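# Swap pink and yellow flowers between dryer pegs

## Task

Exchange the pink flower and the yellow flower so that each ends up hanging from the peg the other one occupied at the start, without deforming any stem; at the end the dryer must still hang on its rail and all flowers must hang upside down, held by a clip on the stem.

## Robot and tools

Robot: two arms, left_arm and right_arm, each ending in a two-finger gripper. In the scene frame the origin sits at table-top height midway between the nominal bases, +x points out over the table, +z is up, and left_arm is on the +y side (arm names do not match image sides). Calibrated bases: left_arm at (-0.022, +0.332, +0.008) m, right_arm at (+0.007, -0.249, +0.027) m, both nearly unrotated with up = +z.

Frames: each arm's hand positions, quaternions, targets and its wrist camera pose are given in that arm's own base frame. Fixed cameras and the table use the scene frame. The gripper's fingers point along its +z axis and open and close along its y axis. end_effector_position is the pinch point, roughly 1 cm short of the fingertips. Quaternions are written w first.

Row layout, shared by execute_actions and move: one flat list of 16 numbers covering both arms, always all 16 even when only one arm moves. Order: left x, y, z (metres), qw, qx, qy, qz, opening; then the same 8 for the right arm. x, y, z and the quaternion are an absolute target pose for that gripper in its own base frame, not an offset. Opening runs from -1 (closed) to +1 (fully open, 0.094 m).

execute_actions(actions, cameras): actions is a list of actions. Each action is a list of up to 15 rows, one row per 1/30 s step, and the last row is held until the action's 15 steps are done. The call is refused for both arms if any target lies more than 0.6 m from that gripper's position at the start of the action, measured along any of the gripper's axes. The first action is checked against the last reported state. An empty list just returns state and images.

move(target, speed, blend, opening_speed, blocking, cameras): drives each gripper in a straight line from its current Hand target to the row's pose. target is one 16-number row or a list of up to 15 rows; a list is visited in order within a shared 10 s cap. There is no 0.6 m limit here.
- speed: m/s per path, 0.002 to 4.3, default 0.25. Rotation rate is capped at twice this value in rad/s. Give one number, or one per target.
- blend: corner rounding in metres for lists, default 0.
- opening_speed: finger speed per second on the -1..1 scale, minimum 0.2. Use a slow value when closing on fragile parts such as stems.
- blocking=false: returns after about 0.5 s while the move keeps running. A new move replaces it.
Paths do not avoid obstacles or the other arm. The gripper lags behind and can overshoot, more so when fast or when the arm is stretched out. Route around an arm's own base instead of near it, or the shoulder posture may flip. A new opening in a later row is applied only after everything has come to rest at that row.
The result carries a 'move:' line:
- done: at rest within 10 mm and 2 degrees.
- off_target, moving, held, fault: other endings.
- limits=paced: the pose was clipped.
- limits=held: a check withheld steps.
None of these tell you whether the gripper is touching anything.

wait(seconds 0 to 10): lets time pass while the last commands are held. stop(): brakes a running move. zoom_image(camera, region [x0,y0,x1,y1] px, at most 504x504) magnifies part of the latest image. read_manual gives licence text only. finished_scene(scene) ends the scene for good; scene numbers are 1 or 2.

Cameras: cam_head_left, cam_head_right, cam_high, cam_low, cam_left_wrist, cam_right_wrist, all 672x504. The cameras argument picks which ones come back: null or ["all"] for all, [] for none. An unknown name invalidates the call.

Result lines:
- end_effector_position and quat: the current pose, in the arm's base frame.
- Hand target: where the controller is now steering. It may fall short of your command, so send the remainder next time.
- Tool commands: the current opening command for each gripper.
- grip_measured: the actual finger opening on the command scale. It reads up to about 2.7 mm wide when empty. When squeezing it reads below the part's width and shows no step at contact.
- grip_effort_nm: gripper motor effort; negative means closing.
- Joint positions: the last entry is the opening in metres.
- Joint torques: include gravity. Values 3 and 4 wrap at ±28 N m.
- Joint velocities reading 'within noise': the arm is still.
- MOTOR HOT: appears at 85 °C. At 100 °C that arm goes limp for 30 to 60 s.

Control notes:
- Orientation commands are clipped to within 40 degrees of the measured orientation at every step.
- Friction can leave a gripper a centimetre or more off target.
- To hold an arm still, resend its last reported pose and its desired opening unchanged, and repeat the same quaternion in every row. Sending 0 as the opening is itself a command, so resend the current one.
- Release an object by commanding an opening well above grip_measured.
- Pads squeeze at roughly 50 to 64 N, enough to crush a stem if you close hard. Close slowly and only as far as needed.

Avoid:
- dropping or releasing flowers while they are moving;
- bending stems;
- knocking the dryer off its rail;
- anything leaving the table;
- fast impacts and hard presses;
- the grippers or arms pressing on each other, which can fail the scene;
- holding loads or stretched poses for long, which heats the motors.
An outside push may occasionally shift loose objects. Thinking time lets the simulation keep running.

Each tool is called after "Call:" as name(argument=value, ...), one argument or row to a line, values as JSON.

## Session

Call:
execute_actions(
  actions=[],
)

Scene clock: 0.00 s.
left_arm: end_effector_position=(+0.2569, -0.0827, +0.2388) grip_measured=+1.000 grip_effort_nm=n/a end_effector_quat_wxyz=(+0.234, -0.475, +0.849, -0.012) | right_arm: end_effector_position=(+0.4016, -0.0080, +0.3089) grip_measured=+1.000 grip_effort_nm=n/a end_effector_quat_wxyz=(+0.174, -0.236, +0.924, +0.245)
Joint positions: left_arm=[-0.559 0.839 0.854 -1.323 -0.397 -1.526 0.094] | right_arm=[-0.266 1.317 1.342 -1.525 -0.607 -0.743 0.094]
Joint velocities: within noise
Joint torques (N m): no reading
Heat: left arm: hottest elbow 32 °C; right arm: hottest waist 31 °C.
Hand target: left_arm +0.2625, -0.0863, +0.2520; +0.241, -0.476, +0.845, -0.026 | right_arm +0.4067, -0.0095, +0.3157; +0.181, -0.238, +0.923, +0.241
Tool commands: left_gripper/opening=+1.0 right_gripper/opening=+1.0

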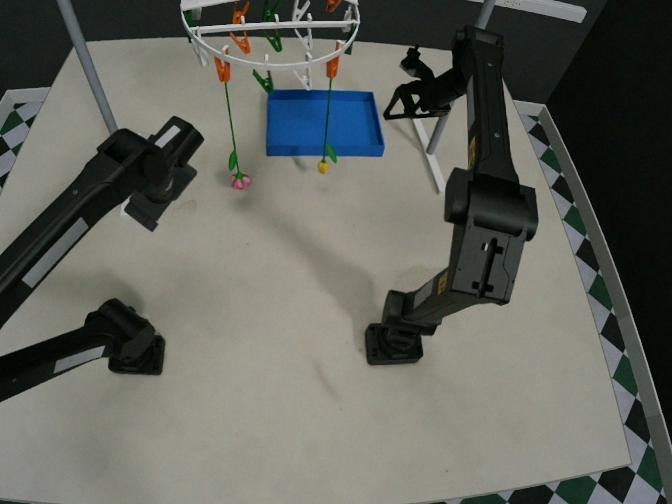

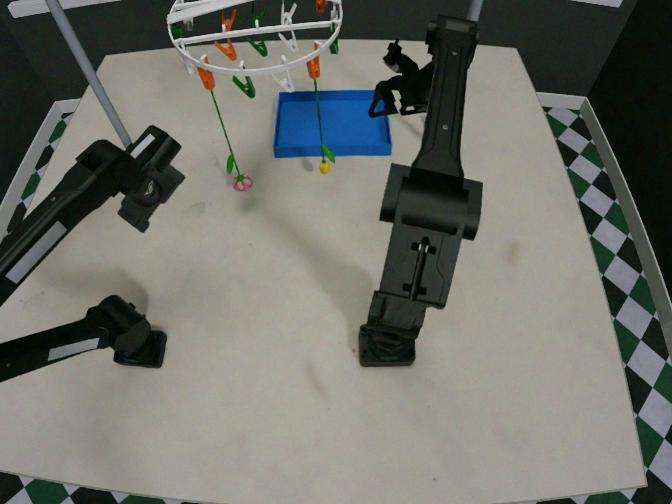

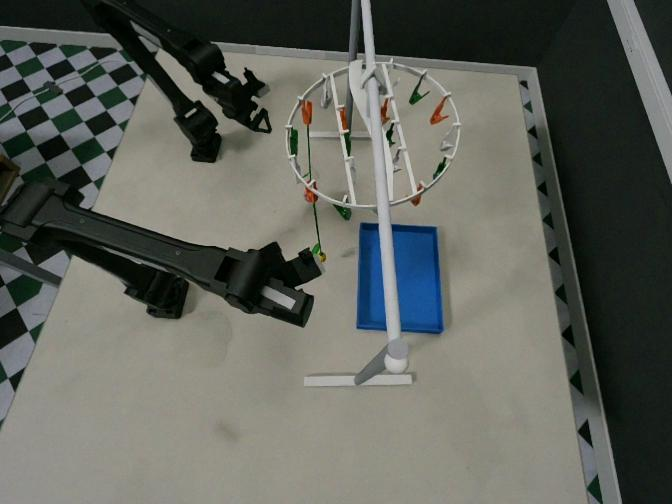

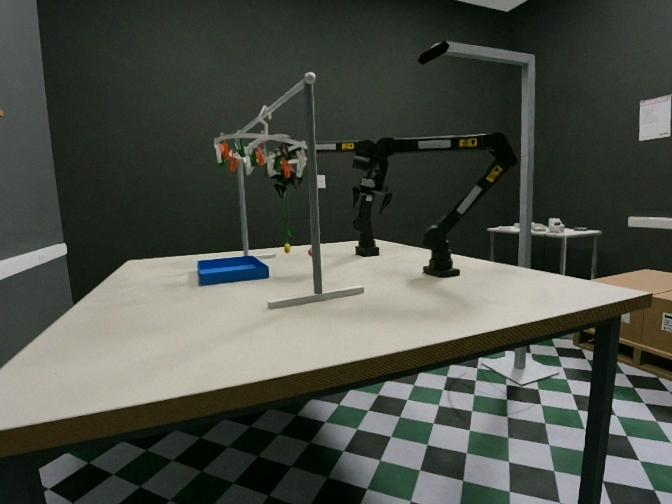

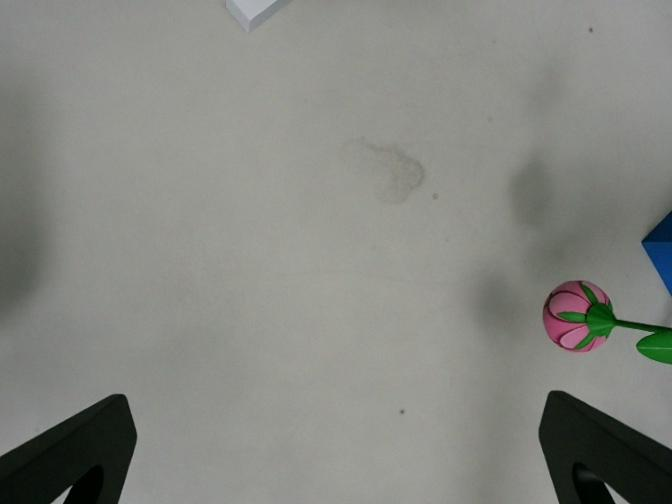

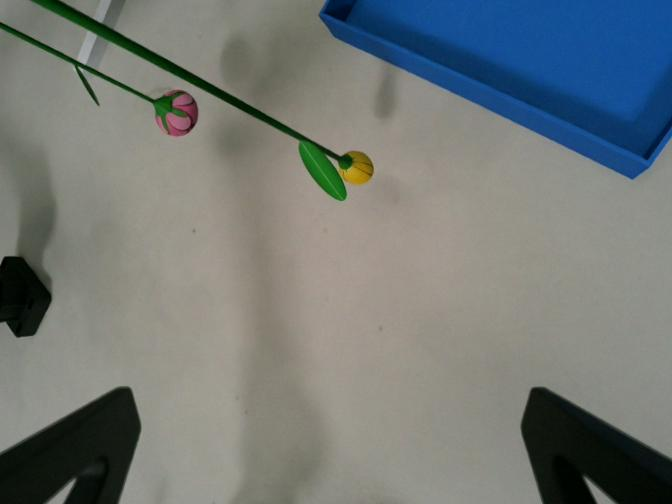

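Call:
zoom_image(
  camera="cam_head_left",
  region=[170, 0, 390, 200],
)

Call:
zoom_image(
  camera="cam_head_right",
  region=[150, 0, 370, 200],
)

Call:
zoom_image(
  camera="cam_high",
  region=[270, 40, 480, 280],
)

Call:
zoom_image(
  camera="cam_low",
  region=[190, 70, 340, 290],
)

Scaled by 2.291 from the camera's 672x504 image, which has a finer 960x720 frame.

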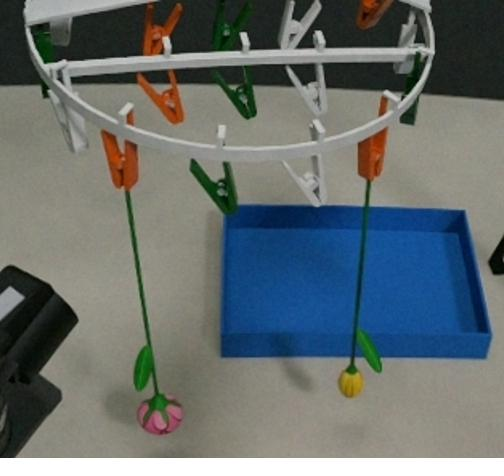

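Scaled by 2.291 from the camera's 672x504 image, which has a finer 960x720 frame.

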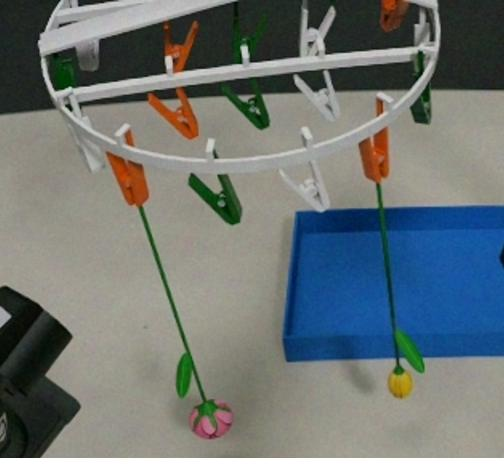

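Scaled by 2.100 from the camera's 672x504 image, which has a finer 960x720 frame.

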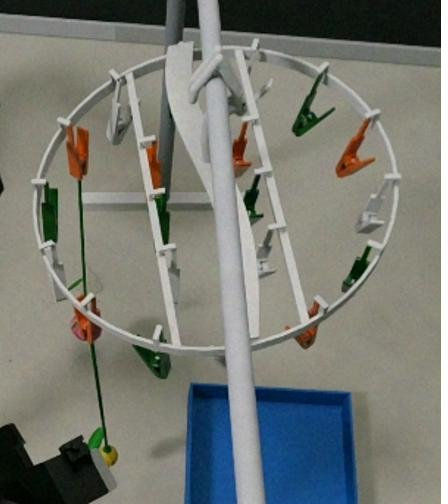

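Scaled by 2.291 from the camera's 672x504 image, which has a finer 960x720 frame.

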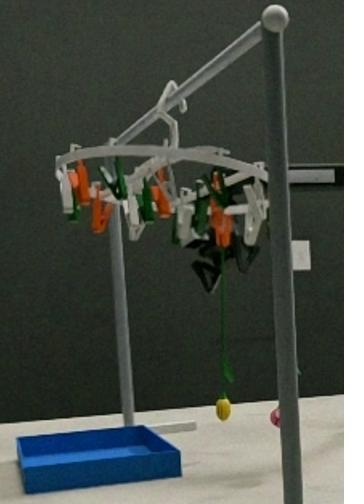

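Call:
move(
  target=[0.2654,-0.1468,0.452,0.683,0.183,0.683,-0.183,1.0,0.249,0.0845,0.433,0.6974,-0.1167,0.6974,0.1167,1.0],
  speed=0.3,
)

Scene clock: 40.83 s.
left_arm: end_effector_position=(+0.2648, -0.1495, +0.4448) grip_measured=+1.000 grip_effort_nm=-0.042 end_effector_quat_wxyz=(+0.672, +0.184, +0.692, -0.187) | right_arm: end_effector_position=(+0.2495, +0.0823, +0.4358) grip_measured=+1.000 grip_effort_nm=-0.007 end_effector_quat_wxyz=(+0.696, -0.120, +0.700, +0.108)
Joint positions: left_arm=[-0.489 0.378 0.692 -0.34 0.042 -0.011 0.094] | right_arm=[0.313 0.227 0.648 -0.429 -0.012 -0.015 0.094]
Joint velocities: within noise
Joint torques (N m): left_arm=[3.25 1.38 8.94 3.03 0.16 0.17] | right_arm=[1.14 5.36 7.94 2.69 0.08 0.19]
Heat: left arm: hottest elbow 44 °C; right arm: hottest waist 31 °C.
Hand target: left_arm +0.2652, -0.1468, +0.4519; +0.683, +0.183, +0.683, -0.183 | right_arm +0.2490, +0.0845, +0.4330; +0.697, -0.117, +0.697, +0.117
Off the commanded pose: left_arm 0.008 m, 2 deg | right_arm 0.004 m, 1 deg.
move: done
camera_calibration:
cam_left_wrist: T_world_to_cam=[[-0.501387, -0.865221, -0.00198952, 0.0042715], [-0.383455, 0.224268, -0.895916, 0.572265], [0.775612, -0.448438, -0.444219, 0.0156254], [0, 0, 0, 1]] pos_world=[0.20946, -0.117638, 0.519651]
cam_right_wrist: T_world_to_cam=[[0.324073, -0.945734, 0.0237305, -0.0144857], [-0.393271, -0.157491, -0.905834, 0.547073], [0.860415, 0.284224, -0.422968, 0.0332328], [0, 0, 0, 1]] pos_world=[0.191248, 0.0630138, 0.509957]

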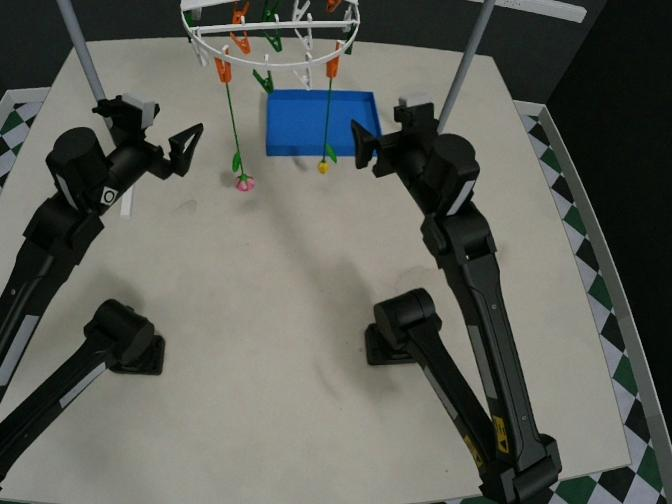

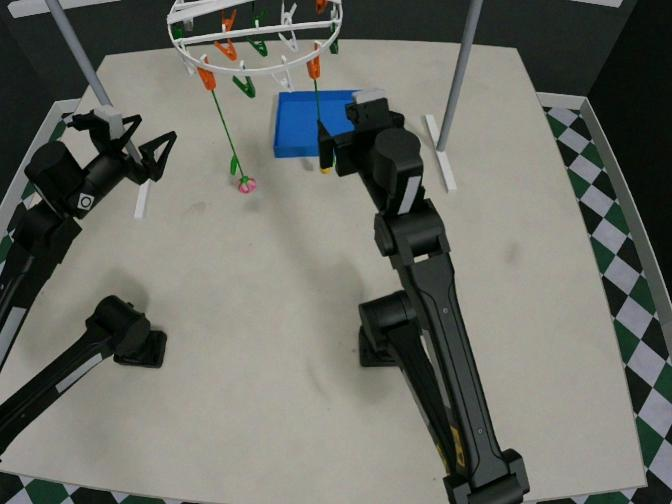

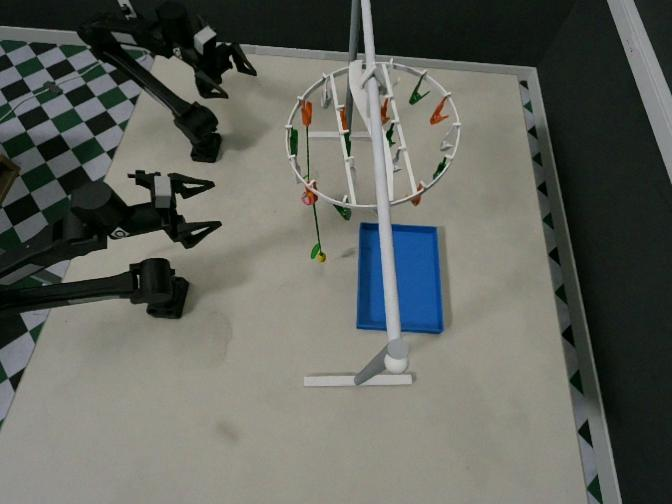

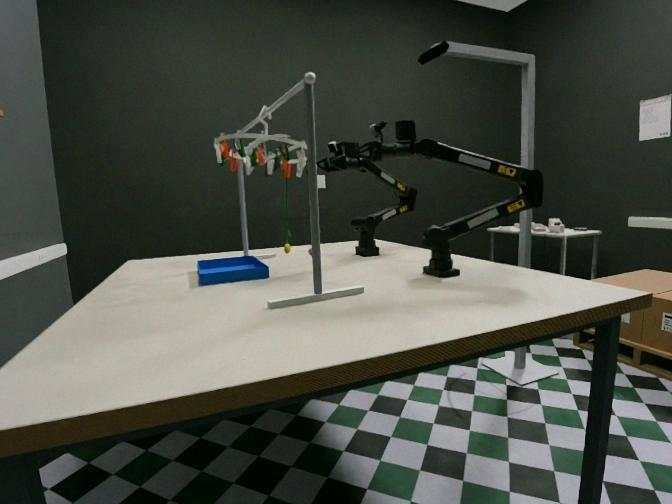

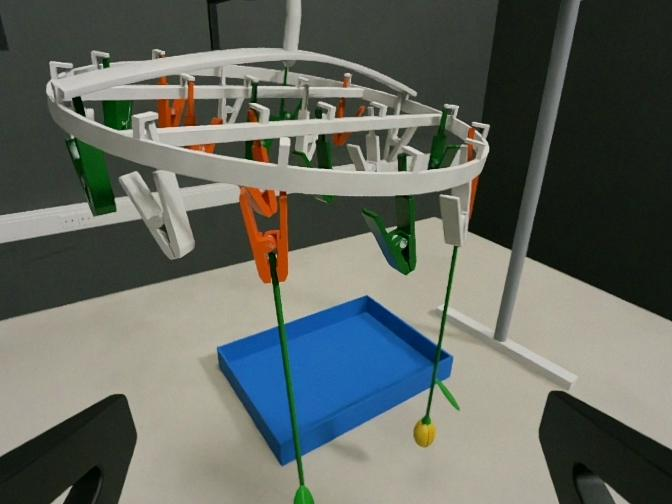

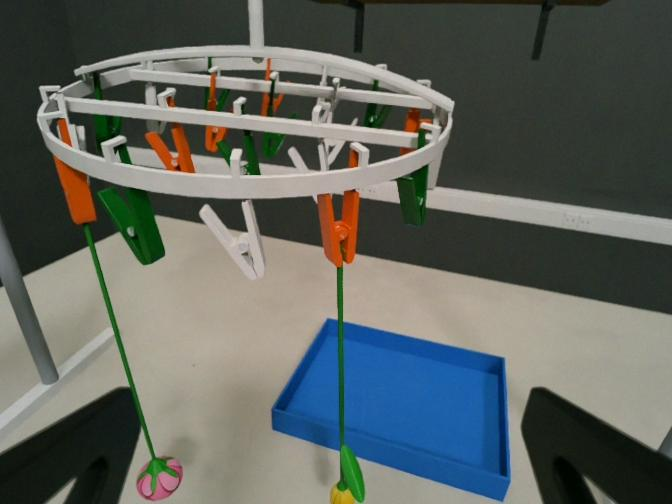

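Call:
zoom_image(
  camera="cam_left_wrist",
  region=[220, 110, 340, 300],
)

Call:
zoom_image(
  camera="cam_right_wrist",
  region=[290, 120, 400, 290],
)

Call:
zoom_image(
  camera="cam_left_wrist",
  region=[350, 80, 500, 300],
)

Call:
zoom_image(
  camera="cam_right_wrist",
  region=[30, 70, 180, 290],
)

Scaled by 2.653 from the camera's 672x504 image, which has a finer 960x720 frame.

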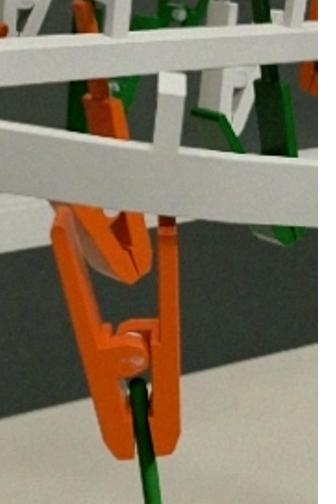

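Scaled by 2.965 from the camera's 672x504 image, which has a finer 960x720 frame.

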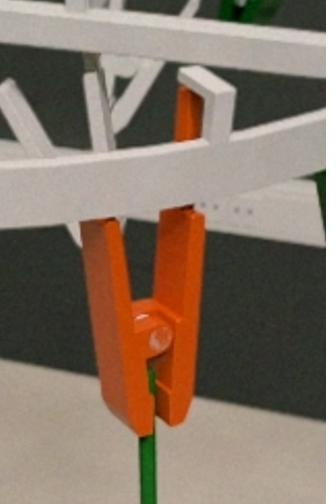

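Scaled by 2.291 from the camera's 672x504 image, which has a finer 960x720 frame.

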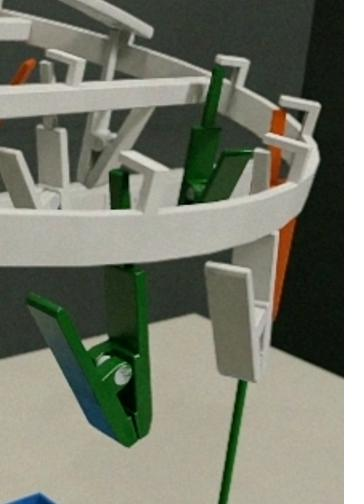

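Scaled by 2.291 from the camera's 672x504 image, which has a finer 960x720 frame.

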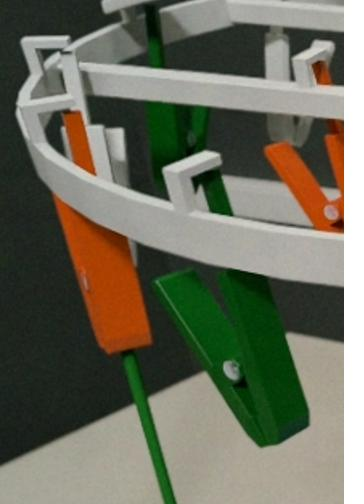

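Call:
move(
  target=[0.332,-0.148,0.42,0.6876,0.1651,0.6876,-0.1651,1.0,0.334,0.074,0.418,0.6744,-0.2126,0.6744,0.2126,1.0],
  speed=0.2,
  cameras=["cam_head_left","cam_left_wrist","cam_right_wrist","cam_high"],
)

Call:
zoom_image(
  camera="cam_left_wrist",
  region=[220, 60, 460, 300],
)

Call:
zoom_image(
  camera="cam_right_wrist",
  region=[220, 80, 440, 300],
)

Scene clock: 110.10 s.
left_arm: end_effector_position=(+0.3289, -0.1501, +0.4142) grip_measured=+1.000 grip_effort_nm=-0.037 end_effector_quat_wxyz=(+0.679, +0.165, +0.695, -0.170) | right_arm: end_effector_position=(+0.3338, +0.0764, +0.4112) grip_measured=+1.000 grip_effort_nm=-0.007 end_effector_quat_wxyz=(+0.668, -0.216, +0.679, +0.213)
Joint positions: left_arm=[-0.38 0.553 0.636 -0.102 0.098 -0.01 0.094] | right_arm=[-0.116 0.57 0.632 -0.084 -0.733 -0.015 0.094]
Joint velocities: within noise
Joint torques (N m): left_arm=[3.25 0.15 9.48 3 0.14 0.17] | right_arm=[0.03 1.08 9.96 2.48 -0.11 0.17]
Heat: left arm: hottest elbow 45 °C; right arm: hottest waist 31 °C.
Hand target: left_arm +0.3319, -0.1480, +0.4198; +0.687, +0.165, +0.688, -0.165 | right_arm +0.3339, +0.0740, +0.4181; +0.674, -0.213, +0.674, +0.212
Off the commanded pose: left_arm 0.007 m, 1 deg | right_arm 0.007 m, 1 deg.
move: done
camera_calibration:
cam_left_wrist: T_world_to_cam=[[-0.455516, -0.890225, -0.00230807, 0.0170633], [-0.389289, 0.201524, -0.8988, 0.569205], [0.8006, -0.408519, -0.438352, -0.052706], [0, 0, 0, 1]] pos_world=[0.271554, -0.12105, 0.488538]
cam_right_wrist: T_world_to_cam=[[0.583329, -0.812189, 0.00879346, -0.137362], [-0.345115, -0.257639, -0.902506, 0.547127], [0.735271, 0.523423, -0.430587, -0.021504], [0, 0, 0, 1]] pos_world=[0.28476, 0.0406534, 0.485734]
Images, in order (width x height): cam_head_left 672x504, cam_high 672x504, cam_left_wrist 672x504, cam_right_wrist 672x504.

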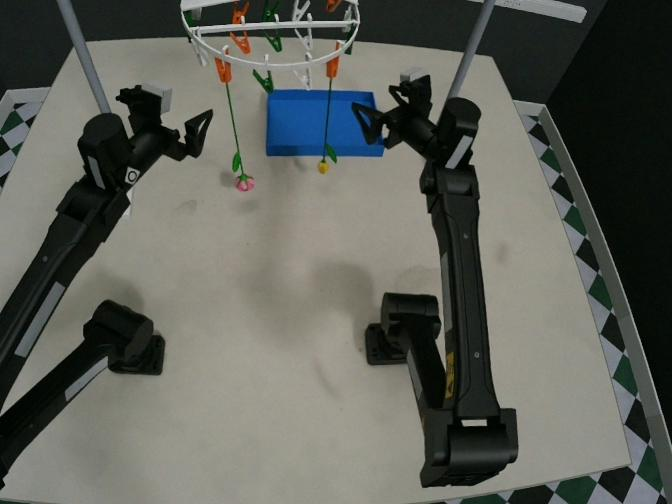

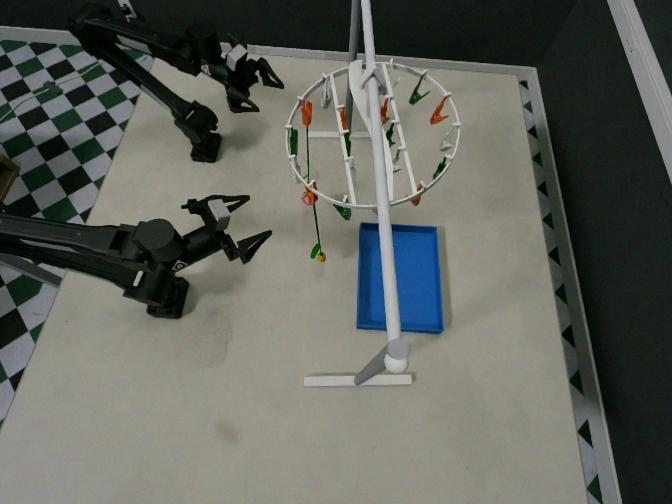

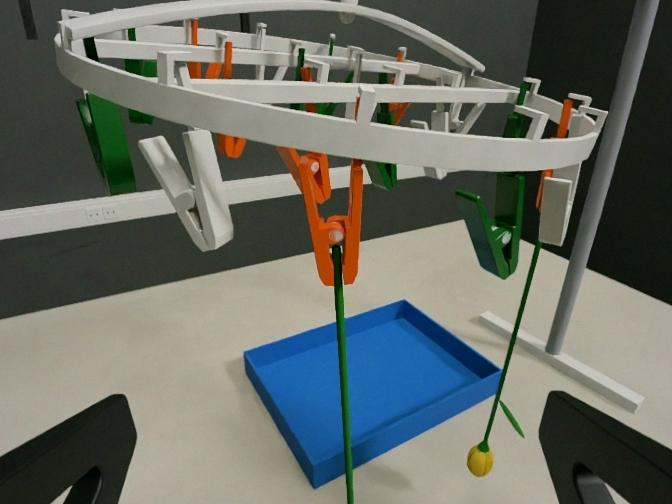

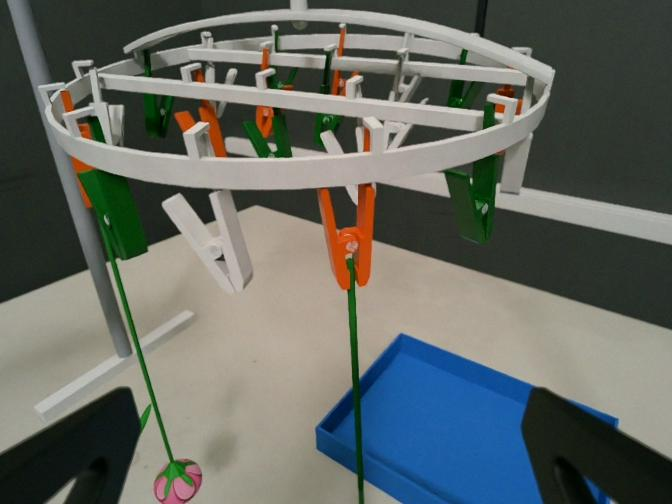

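Scaled by 2.100 from the camera's 672x504 image, which has a finer 960x720 frame.

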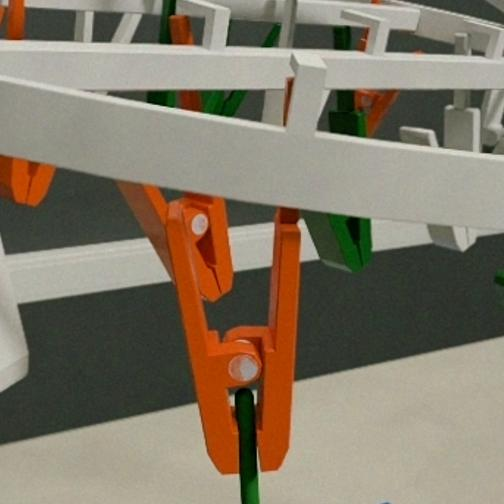

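Scaled by 2.291 from the camera's 672x504 image, which has a finer 960x720 frame.

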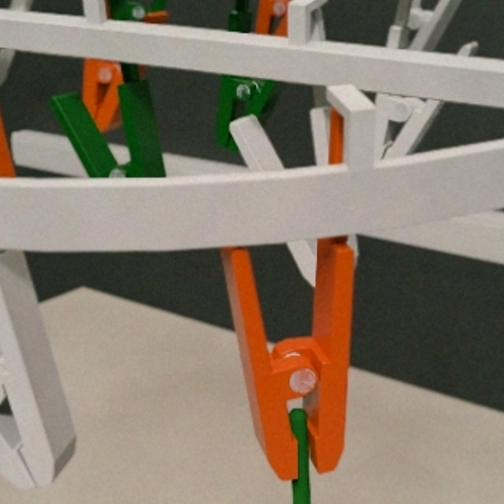

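Call:
move(
  target=[0.332,-0.148,0.42,0.6876,0.1651,0.6876,-0.1651,1.0,0.340,0.297,0.280,0.8138,-0.171,0.4698,0.2962,0.3],
  speed=0.2,
  cameras=["cam_head_left","cam_left_wrist","cam_right_wrist"],
)

Scene clock: 144.17 s.
left_arm: end_effector_position=(+0.3289, -0.1501, +0.4142) grip_measured=+1.000 grip_effort_nm=-0.037 end_effector_quat_wxyz=(+0.679, +0.165, +0.695, -0.170) | right_arm: end_effector_position=(+0.3370, +0.2893, +0.2655) grip_measured=+0.302 grip_effort_nm=-0.071 end_effector_quat_wxyz=(+0.787, -0.180, +0.513, +0.290)
Joint positions: left_arm=[-0.38 0.553 0.636 -0.102 0.098 -0.01 0.094] | right_arm=[0.721 1.497 0.352 1.566 0.027 0.004 0.061]
Joint velocities: within noise
Joint torques (N m): left_arm=[3.25 0.09 9.47 3 0.13 0.17] | right_arm=[1.2 -7.59 6.9 2.39 0.05 -0.12]
Heat: left arm: hottest elbow 45 °C; right arm: hottest elbow 35 °C.
Hand target: left_arm +0.3319, -0.1480, +0.4198; +0.687, +0.165, +0.688, -0.165 | right_arm +0.3396, +0.2966, +0.2804; +0.800, -0.179, +0.493, +0.291
Off the commanded pose: left_arm 0.007 m, 1 deg | right_arm 0.017 m, 6 deg.
joint sent to its limit (right arm) — joint 4 (wrist pitch), upper limit. The joint targets are off in orientation, not in position.
move: off_target (right_arm)
camera_calibration:
cam_left_wrist: T_world_to_cam=[[-0.455516, -0.890225, -0.00230807, 0.0170633], [-0.389289, 0.201524, -0.8988, 0.569205], [0.8006, -0.408519, -0.438352, -0.052706], [0, 0, 0, 1]] pos_world=[0.271554, -0.12105, 0.488538]
cam_right_wrist: T_world_to_cam=[[0.643459, -0.76547, -0.00413943, 0.00453132], [-0.00882012, -0.00200677, -0.999959, 0.310165], [0.76543, 0.643469, -0.00804281, -0.355122], [0, 0, 0, 1]] pos_world=[0.271641, 0.232601, 0.307314]
Images, in order (width x height): cam_head_left 672x504, cam_left_wrist 672x504, cam_right_wrist 672x504.

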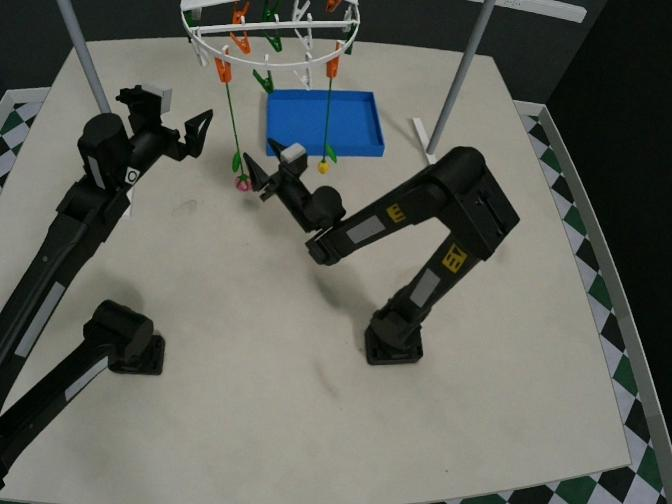

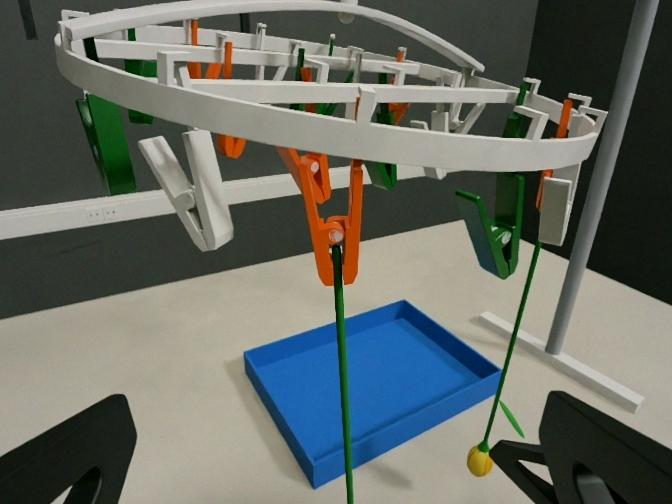

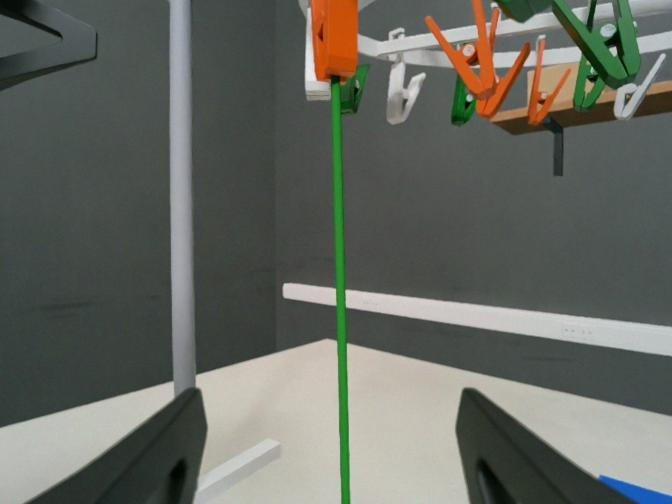

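Call:
move(
  target=[0.332,-0.148,0.42,0.6876,0.1651,0.6876,-0.1651,1.0,0.409,0.349,0.306,0.7913,-0.186,0.5041,0.2919,0.3],
  speed=0.1,
  cameras=["cam_head_left","cam_left_wrist","cam_right_wrist"],
)

Scene clock: 151.70 s.
left_arm: end_effector_position=(+0.3289, -0.1501, +0.4142) grip_measured=+1.000 grip_effort_nm=-0.032 end_effector_quat_wxyz=(+0.679, +0.165, +0.695, -0.170) | right_arm: end_effector_position=(+0.3959, +0.3441, +0.2977) grip_measured=+0.302 grip_effort_nm=-0.066 end_effector_quat_wxyz=(+0.785, -0.189, +0.510, +0.295)
Joint positions: left_arm=[-0.38 0.553 0.636 -0.102 0.098 -0.01 0.094] | right_arm=[0.717 1.547 0.587 1.38 0.002 0.003 0.061]
Joint velocities: within noise
Joint torques (N m): left_arm=[3.25 0.15 9.47 3 0.13 0.17] | right_arm=[-0.21 -9.58 8.85 1.5 -0.08 0.01]
Heat: left arm: hottest elbow 45 °C; right arm: hottest elbow 35 °C.
Hand target: left_arm +0.3319, -0.1479, +0.4198; +0.687, +0.165, +0.688, -0.165 | right_arm +0.4084, +0.3484, +0.3059; +0.791, -0.186, +0.504, +0.292
Off the commanded pose: left_arm 0.007 m, 1 deg | right_arm 0.016 m, 1 deg.
move: off_target (right_arm)
camera_calibration:
cam_left_wrist: T_world_to_cam=[[-0.455516, -0.890225, -0.00230807, 0.0170633], [-0.389289, 0.201524, -0.8988, 0.569205], [0.8006, -0.408519, -0.438352, -0.052706], [0, 0, 0, 1]] pos_world=[0.271554, -0.12105, 0.488538]
cam_right_wrist: T_world_to_cam=[[0.657716, -0.753235, 0.00685426, -0.00437276], [-0.00203711, -0.010878, -0.999939, 0.343398], [0.753263, 0.657662, -0.00868905, -0.435003], [0, 0, 0, 1]] pos_world=[0.331248, 0.286527, 0.339627]
Images, in order (width x height): cam_head_left 672x504, cam_left_wrist 672x504, cam_right_wrist 672x504.

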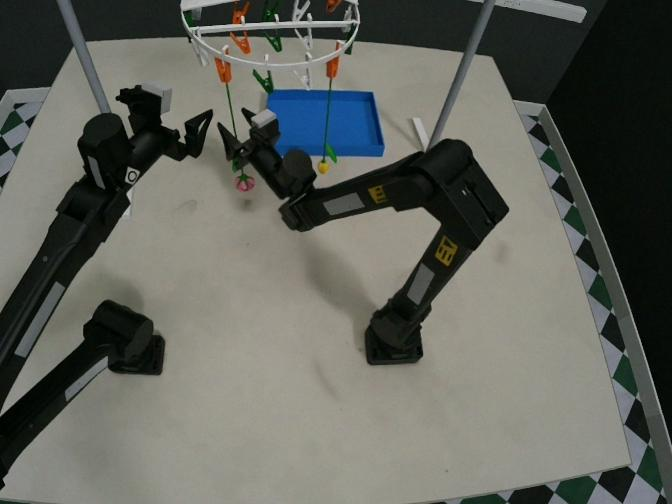

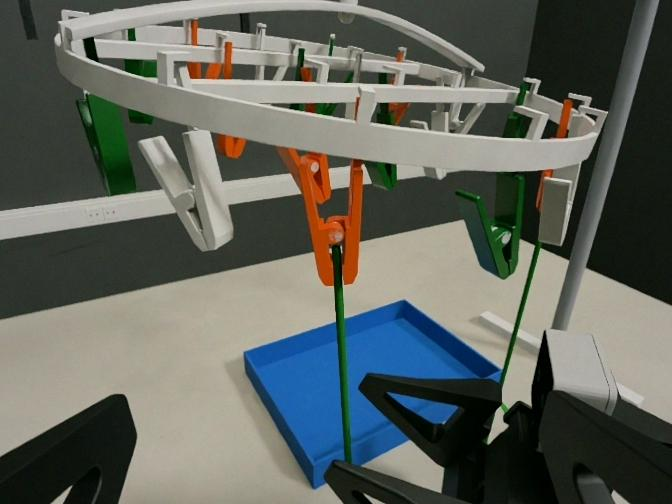

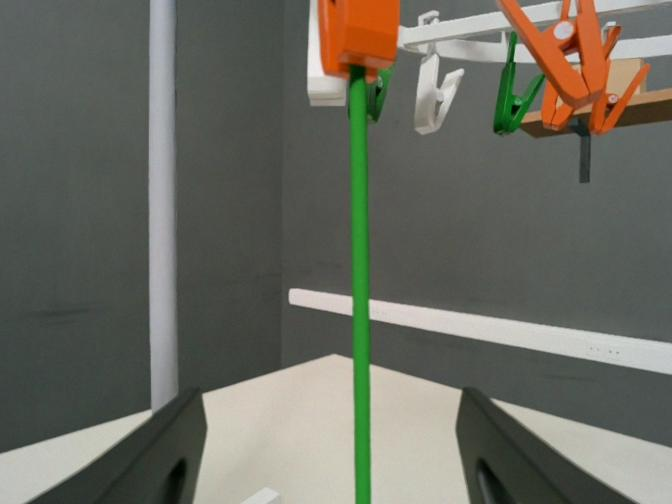

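Call:
move(
  target=[0.332,-0.148,0.42,0.6876,0.1651,0.6876,-0.1651,1.0,0.423,0.353,0.308,0.7913,-0.186,0.5041,0.2919,0.0],
  speed=0.1,
  opening_speed=0.6,
  cameras=["cam_right_wrist"],
)

Scene clock: 159.03 s.
left_arm: end_effector_position=(+0.3289, -0.1501, +0.4142) grip_measured=+1.000 grip_effort_nm=-0.037 end_effector_quat_wxyz=(+0.679, +0.165, +0.695, -0.170) | right_arm: end_effector_position=(+0.4095, +0.3482, +0.2997) grip_measured=+0.002 grip_effort_nm=-0.076 end_effector_quat_wxyz=(+0.786, -0.191, +0.510, +0.292)
Joint positions: left_arm=[-0.38 0.553 0.636 -0.102 0.098 -0.01 0.094] | right_arm=[0.702 1.569 0.624 1.365 -0.012 0.003 0.047]
Joint velocities: within noise
Joint torques (N m): left_arm=[3.31 0.21 9.48 3.02 0.13 0.16] | right_arm=[-0.21 -10.17 8.98 1.46 -0.09 0.07]
Heat: left arm: hottest elbow 45 °C; right arm: hottest elbow 35 °C.
Hand target: left_arm +0.3319, -0.1479, +0.4198; +0.687, +0.165, +0.688, -0.165 | right_arm +0.4223, +0.3524, +0.3080; +0.791, -0.186, +0.504, +0.292
Off the commanded pose: left_arm 0.007 m, 1 deg | right_arm 0.017 m, 1 deg.
move: off_target (right_arm)
camera_calibration:
cam_right_wrist: T_world_to_cam=[[0.655642, -0.754969, 0.01248, -0.010447], [0.00156552, -0.015169, -0.999884, 0.345469], [0.755071, 0.655585, -0.00876352, -0.447954], [0, 0, 0, 1]] pos_world=[0.344545, 0.291025, 0.341634]
Images, in order (width x height): cam_right_wrist 672x504.

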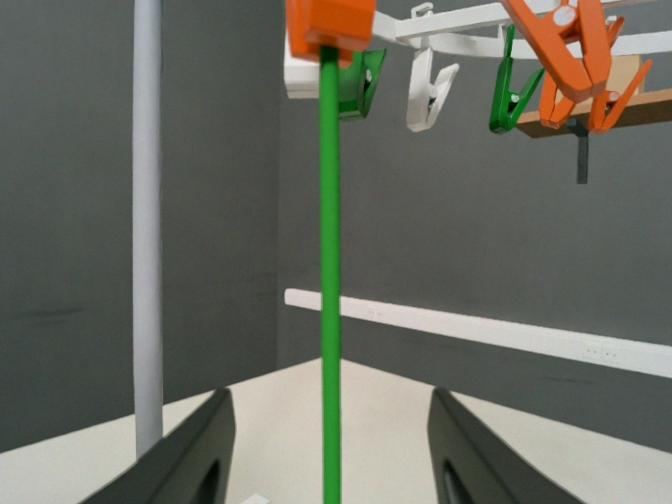

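Call:
move(
  target=[
    [0.332,-0.148,0.42,0.6876,0.1651,0.6876,-0.1651,1.0,0.4223,0.3524,0.308,0.791,-0.186,0.504,0.292,-0.75],
    [0.332,-0.148,0.42,0.6876,0.1651,0.6876,-0.1651,1.0,0.4223,0.3524,0.308,0.791,-0.186,0.504,0.292,-0.94],
  ],
  opening_speed=0.5,
  cameras=["cam_right_wrist","cam_left_wrist"],
)

Scene clock: 164.47 s.
left_arm: end_effector_position=(+0.3289, -0.1501, +0.4142) grip_measured=+1.000 grip_effort_nm=-0.037 end_effector_quat_wxyz=(+0.679, +0.165, +0.695, -0.170) | right_arm: end_effector_position=(+0.4097, +0.3483, +0.2995) grip_measured=-0.935 grip_effort_nm=-0.799 end_effector_quat_wxyz=(+0.786, -0.191, +0.510, +0.292)
Joint positions: left_arm=[-0.38 0.553 0.636 -0.102 0.098 -0.01 0.094] | right_arm=[0.701 1.57 0.624 1.364 -0.012 0.003 0.003]
Joint velocities: within noise
Joint torques (N m): left_arm=[3.25 0.21 9.5 3 0.13 0.17] | right_arm=[-0.32 -10.34 8.85 1.44 -0.07 0.09]
Heat: left arm: hottest elbow 45 °C; right arm: hottest elbow 35 °C.
Hand target: left_arm +0.3319, -0.1479, +0.4198; +0.687, +0.165, +0.688, -0.165 | right_arm +0.4218, +0.3519, +0.3078; +0.791, -0.186, +0.504, +0.292
Off the commanded pose: left_arm 0.007 m, 1 deg | right_arm 0.016 m, 1 deg.
move: off_target (right_arm); target 2's new opening was sent with right_arm's hand 0.016 m and 1 deg from that target
camera_calibration:
cam_left_wrist: T_world_to_cam=[[-0.455516, -0.890225, -0.00230807, 0.0170633], [-0.389289, 0.201524, -0.8988, 0.569205], [0.8006, -0.408519, -0.438352, -0.052706], [0, 0, 0, 1]] pos_world=[0.271554, -0.12105, 0.488538]
cam_right_wrist: T_world_to_cam=[[0.655969, -0.754679, 0.0128169, -0.0108131], [0.00118555, -0.0159506, -0.999872, 0.345725], [0.754787, 0.6559, -0.00956838, -0.447891], [0, 0, 0, 1]] pos_world=[0.344746, 0.291126, 0.341533]
Images, in order (width x height): cam_left_wrist 672x504, cam_right_wrist 672x504.

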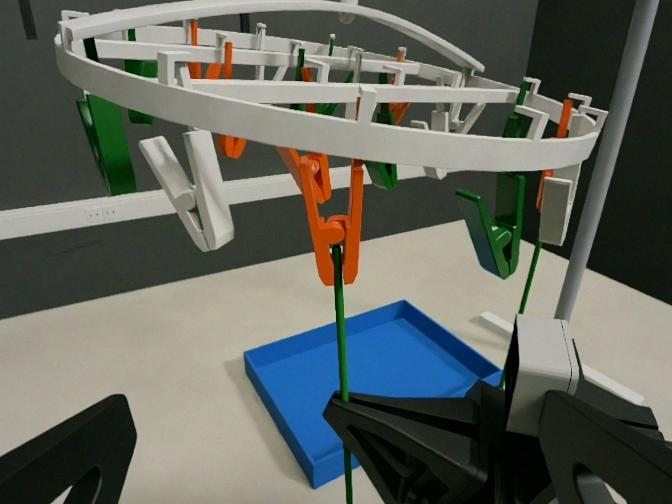

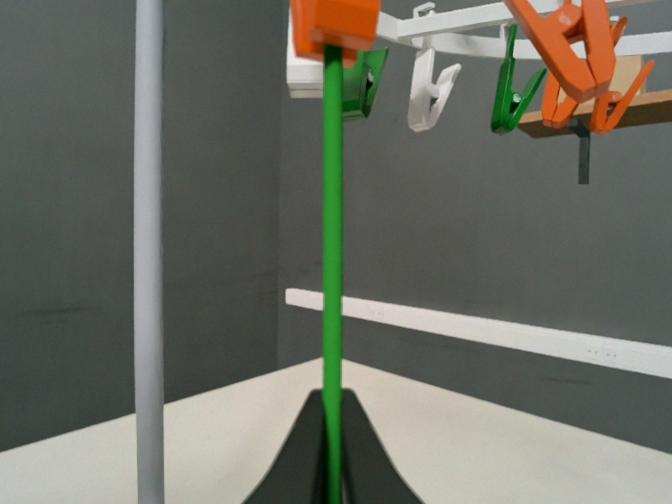

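Call:
move(
  target=[
    [0.356,-0.159,0.437,0.7715,0.1421,0.592,-0.1852,-0.15,0.4218,0.3519,0.3078,0.791,-0.186,0.504,0.292,-0.94],
    [0.392,-0.177,0.448,0.7715,0.1421,0.592,-0.1852,-0.15,0.4218,0.3519,0.3078,0.791,-0.186,0.504,0.292,-0.94],
  ],
  speed=[0.15,0.08],
  cameras=["cam_right_wrist","cam_left_wrist","cam_head_left"],
)

Call:
zoom_image(
  camera="cam_left_wrist",
  region=[180, 250, 480, 504],
)

Scene clock: 173.00 s.
left_arm: end_effector_position=(+0.3877, -0.1707, +0.4098) grip_measured=-0.148 grip_effort_nm=-0.115 end_effector_quat_wxyz=(+0.752, +0.147, +0.619, -0.176) | right_arm: end_effector_position=(+0.4097, +0.3483, +0.2995) grip_measured=-0.940 grip_effort_nm=-0.686 end_effector_quat_wxyz=(+0.786, -0.191, +0.510, +0.292)
Joint positions: left_arm=[-0.382 0.814 0.577 0.43 0.079 -0.012 0.04] | right_arm=[0.701 1.57 0.624 1.364 -0.012 0.003 0.003]
Joint velocities: left_arm=[within noise] | right_arm=[-0.005 -0.005 -0.012 0.012 0.022 0.007 0.01]
Joint torques (N m): left_arm=[1.85 -1.85 13.12 2.85 -0.07 -0.05] | right_arm=[-0.21 -10.46 8.66 1.54 -0.07 0.08]
Heat: left arm: hottest elbow 46 °C; right arm: hottest elbow 35 °C.
Hand target: left_arm +0.3895, -0.1758, +0.4472; +0.771, +0.142, +0.592, -0.185 | right_arm +0.4213, +0.3514, +0.3077; +0.791, -0.186, +0.504, +0.292
Off the commanded pose: left_arm 0.039 m, 4 deg | right_arm 0.015 m, 1 deg.
move: off_target (left_arm, right_arm)
camera_calibration:
cam_left_wrist: T_world_to_cam=[[-0.43854, -0.89857, -0.0159648, 0.02304], [-0.208439, 0.118975, -0.970772, 0.537622], [0.874206, -0.422394, -0.239472, -0.222399], [0, 0, 0, 1]] pos_world=[0.316588, -0.1372, 0.469018]
cam_right_wrist: T_world_to_cam=[[0.655969, -0.754679, 0.0128169, -0.0108131], [0.00118555, -0.0159506, -0.999872, 0.345725], [0.754787, 0.6559, -0.00956838, -0.447891], [0, 0, 0, 1]] pos_world=[0.344746, 0.291126, 0.341533]
Images, in order (width x height): cam_head_left 672x504, cam_left_wrist 672x504, cam_right_wrist 672x504.

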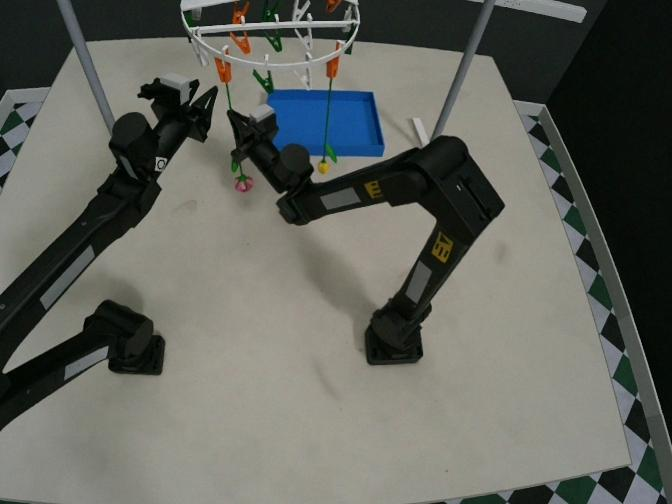

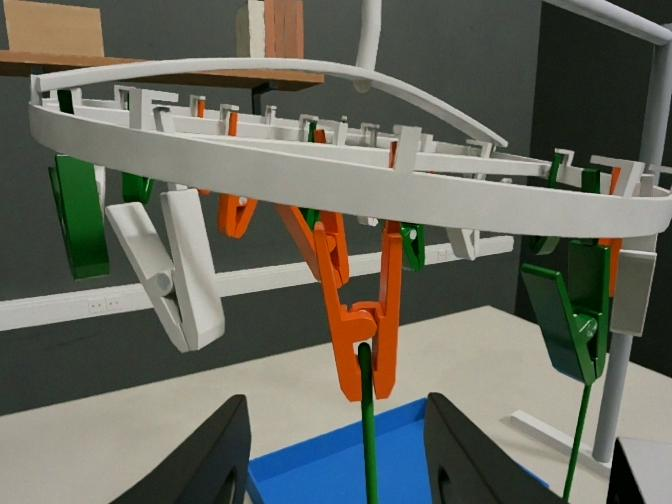

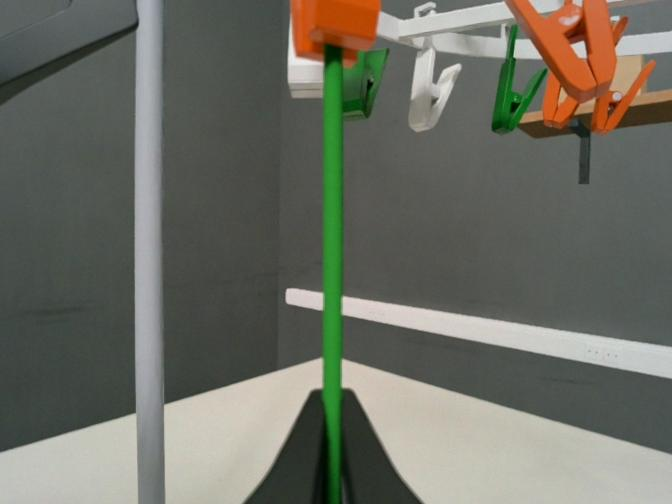

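Scaled by 1.680 from the camera's 672x504 image, which has a finer 960x720 frame.

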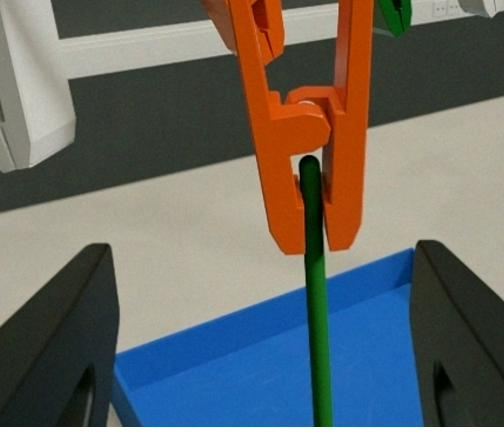

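Call:
wait(
  seconds=0.5,
  cameras=[],
)

Scene clock: 175.50 s.
left_arm: end_effector_position=(+0.3877, -0.1707, +0.4098) grip_measured=-0.148 grip_effort_nm=-0.120 end_effector_quat_wxyz=(+0.752, +0.147, +0.619, -0.176) | right_arm: end_effector_position=(+0.4097, +0.3483, +0.2995) grip_measured=-0.934 grip_effort_nm=-0.784 end_effector_quat_wxyz=(+0.786, -0.191, +0.510, +0.292)
Joint positions: left_arm=[-0.382 0.814 0.577 0.43 0.079 -0.012 0.04] | right_arm=[0.701 1.57 0.624 1.364 -0.012 0.003 0.003]
Joint velocities: within noise
Joint torques (N m): left_arm=[1.85 -1.9 13.12 2.85 -0.06 -0.05] | right_arm=[-0.03 -10.52 8.69 1.48 -0.06 0.06]
Heat: left arm: hottest elbow 46 °C; right arm: hottest elbow 35 °C.
Hand target: left_arm +0.3895, -0.1757, +0.4472; +0.771, +0.142, +0.592, -0.185 | right_arm +0.4213, +0.3514, +0.3077; +0.791, -0.186, +0.504, +0.292
Tool commands: left_gripper/opening=-0.15 right_gripper/opening=-0.94
Off the commanded pose: left_arm 0.039 m, 4 deg | right_arm 0.015 m, 1 deg.
wait: 0.50 s; at rest from the start
No camera images: "cameras" was empty.

Call:
move(
  target=[0.391,-0.182,0.475,0.7715,0.1421,0.592,-0.1852,-0.15,0.4218,0.3519,0.3078,0.791,-0.186,0.504,0.292,-0.94],
  speed=0.06,
  cameras=["cam_left_wrist"],
)

Scene clock: 179.90 s.
left_arm: end_effector_position=(+0.3896, -0.1769, +0.4402) grip_measured=-0.148 grip_effort_nm=-0.120 end_effector_quat_wxyz=(+0.758, +0.144, +0.611, -0.178) | right_arm: end_effector_position=(+0.4097, +0.3483, +0.2995) grip_measured=-0.935 grip_effort_nm=-0.779 end_effector_quat_wxyz=(+0.786, -0.191, +0.510, +0.292)
Joint positions: left_arm=[-0.401 0.814 0.644 0.384 0.061 -0.012 0.04] | right_arm=[0.701 1.57 0.624 1.364 -0.012 0.003 0.003]
Joint velocities: within noise
Joint torques (N m): left_arm=[1.79 -2.67 13.23 1.58 -0.08 0.01] | right_arm=[-0.32 -10.4 8.65 1.48 -0.07 0.08]
Heat: left arm: hottest elbow 48 °C; right arm: hottest elbow 35 °C.
Hand target: left_arm +0.3890, -0.1810, +0.4743; +0.772, +0.142, +0.592, -0.185 | right_arm +0.4213, +0.3515, +0.3077; +0.791, -0.186, +0.504, +0.292
Off the commanded pose: left_arm 0.035 m, 3 deg | right_arm 0.015 m, 1 deg.
move: off_target (left_arm, right_arm)
camera_calibration:
cam_left_wrist: T_world_to_cam=[[-0.439231, -0.898271, -0.0135988, 0.0181272], [-0.1905, 0.107921, -0.975737, 0.561574], [0.877944, -0.425984, -0.218523, -0.230713], [0, 0, 0, 1]] pos_world=[0.317495, -0.142603, 0.497779]
Images, in order (width x height): cam_left_wrist 672x504.

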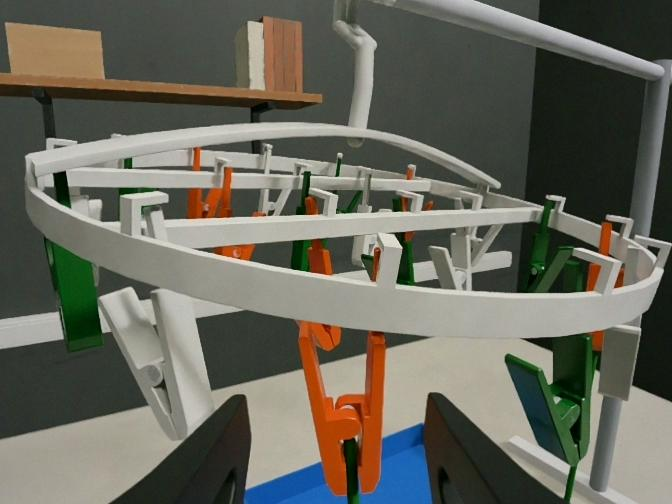

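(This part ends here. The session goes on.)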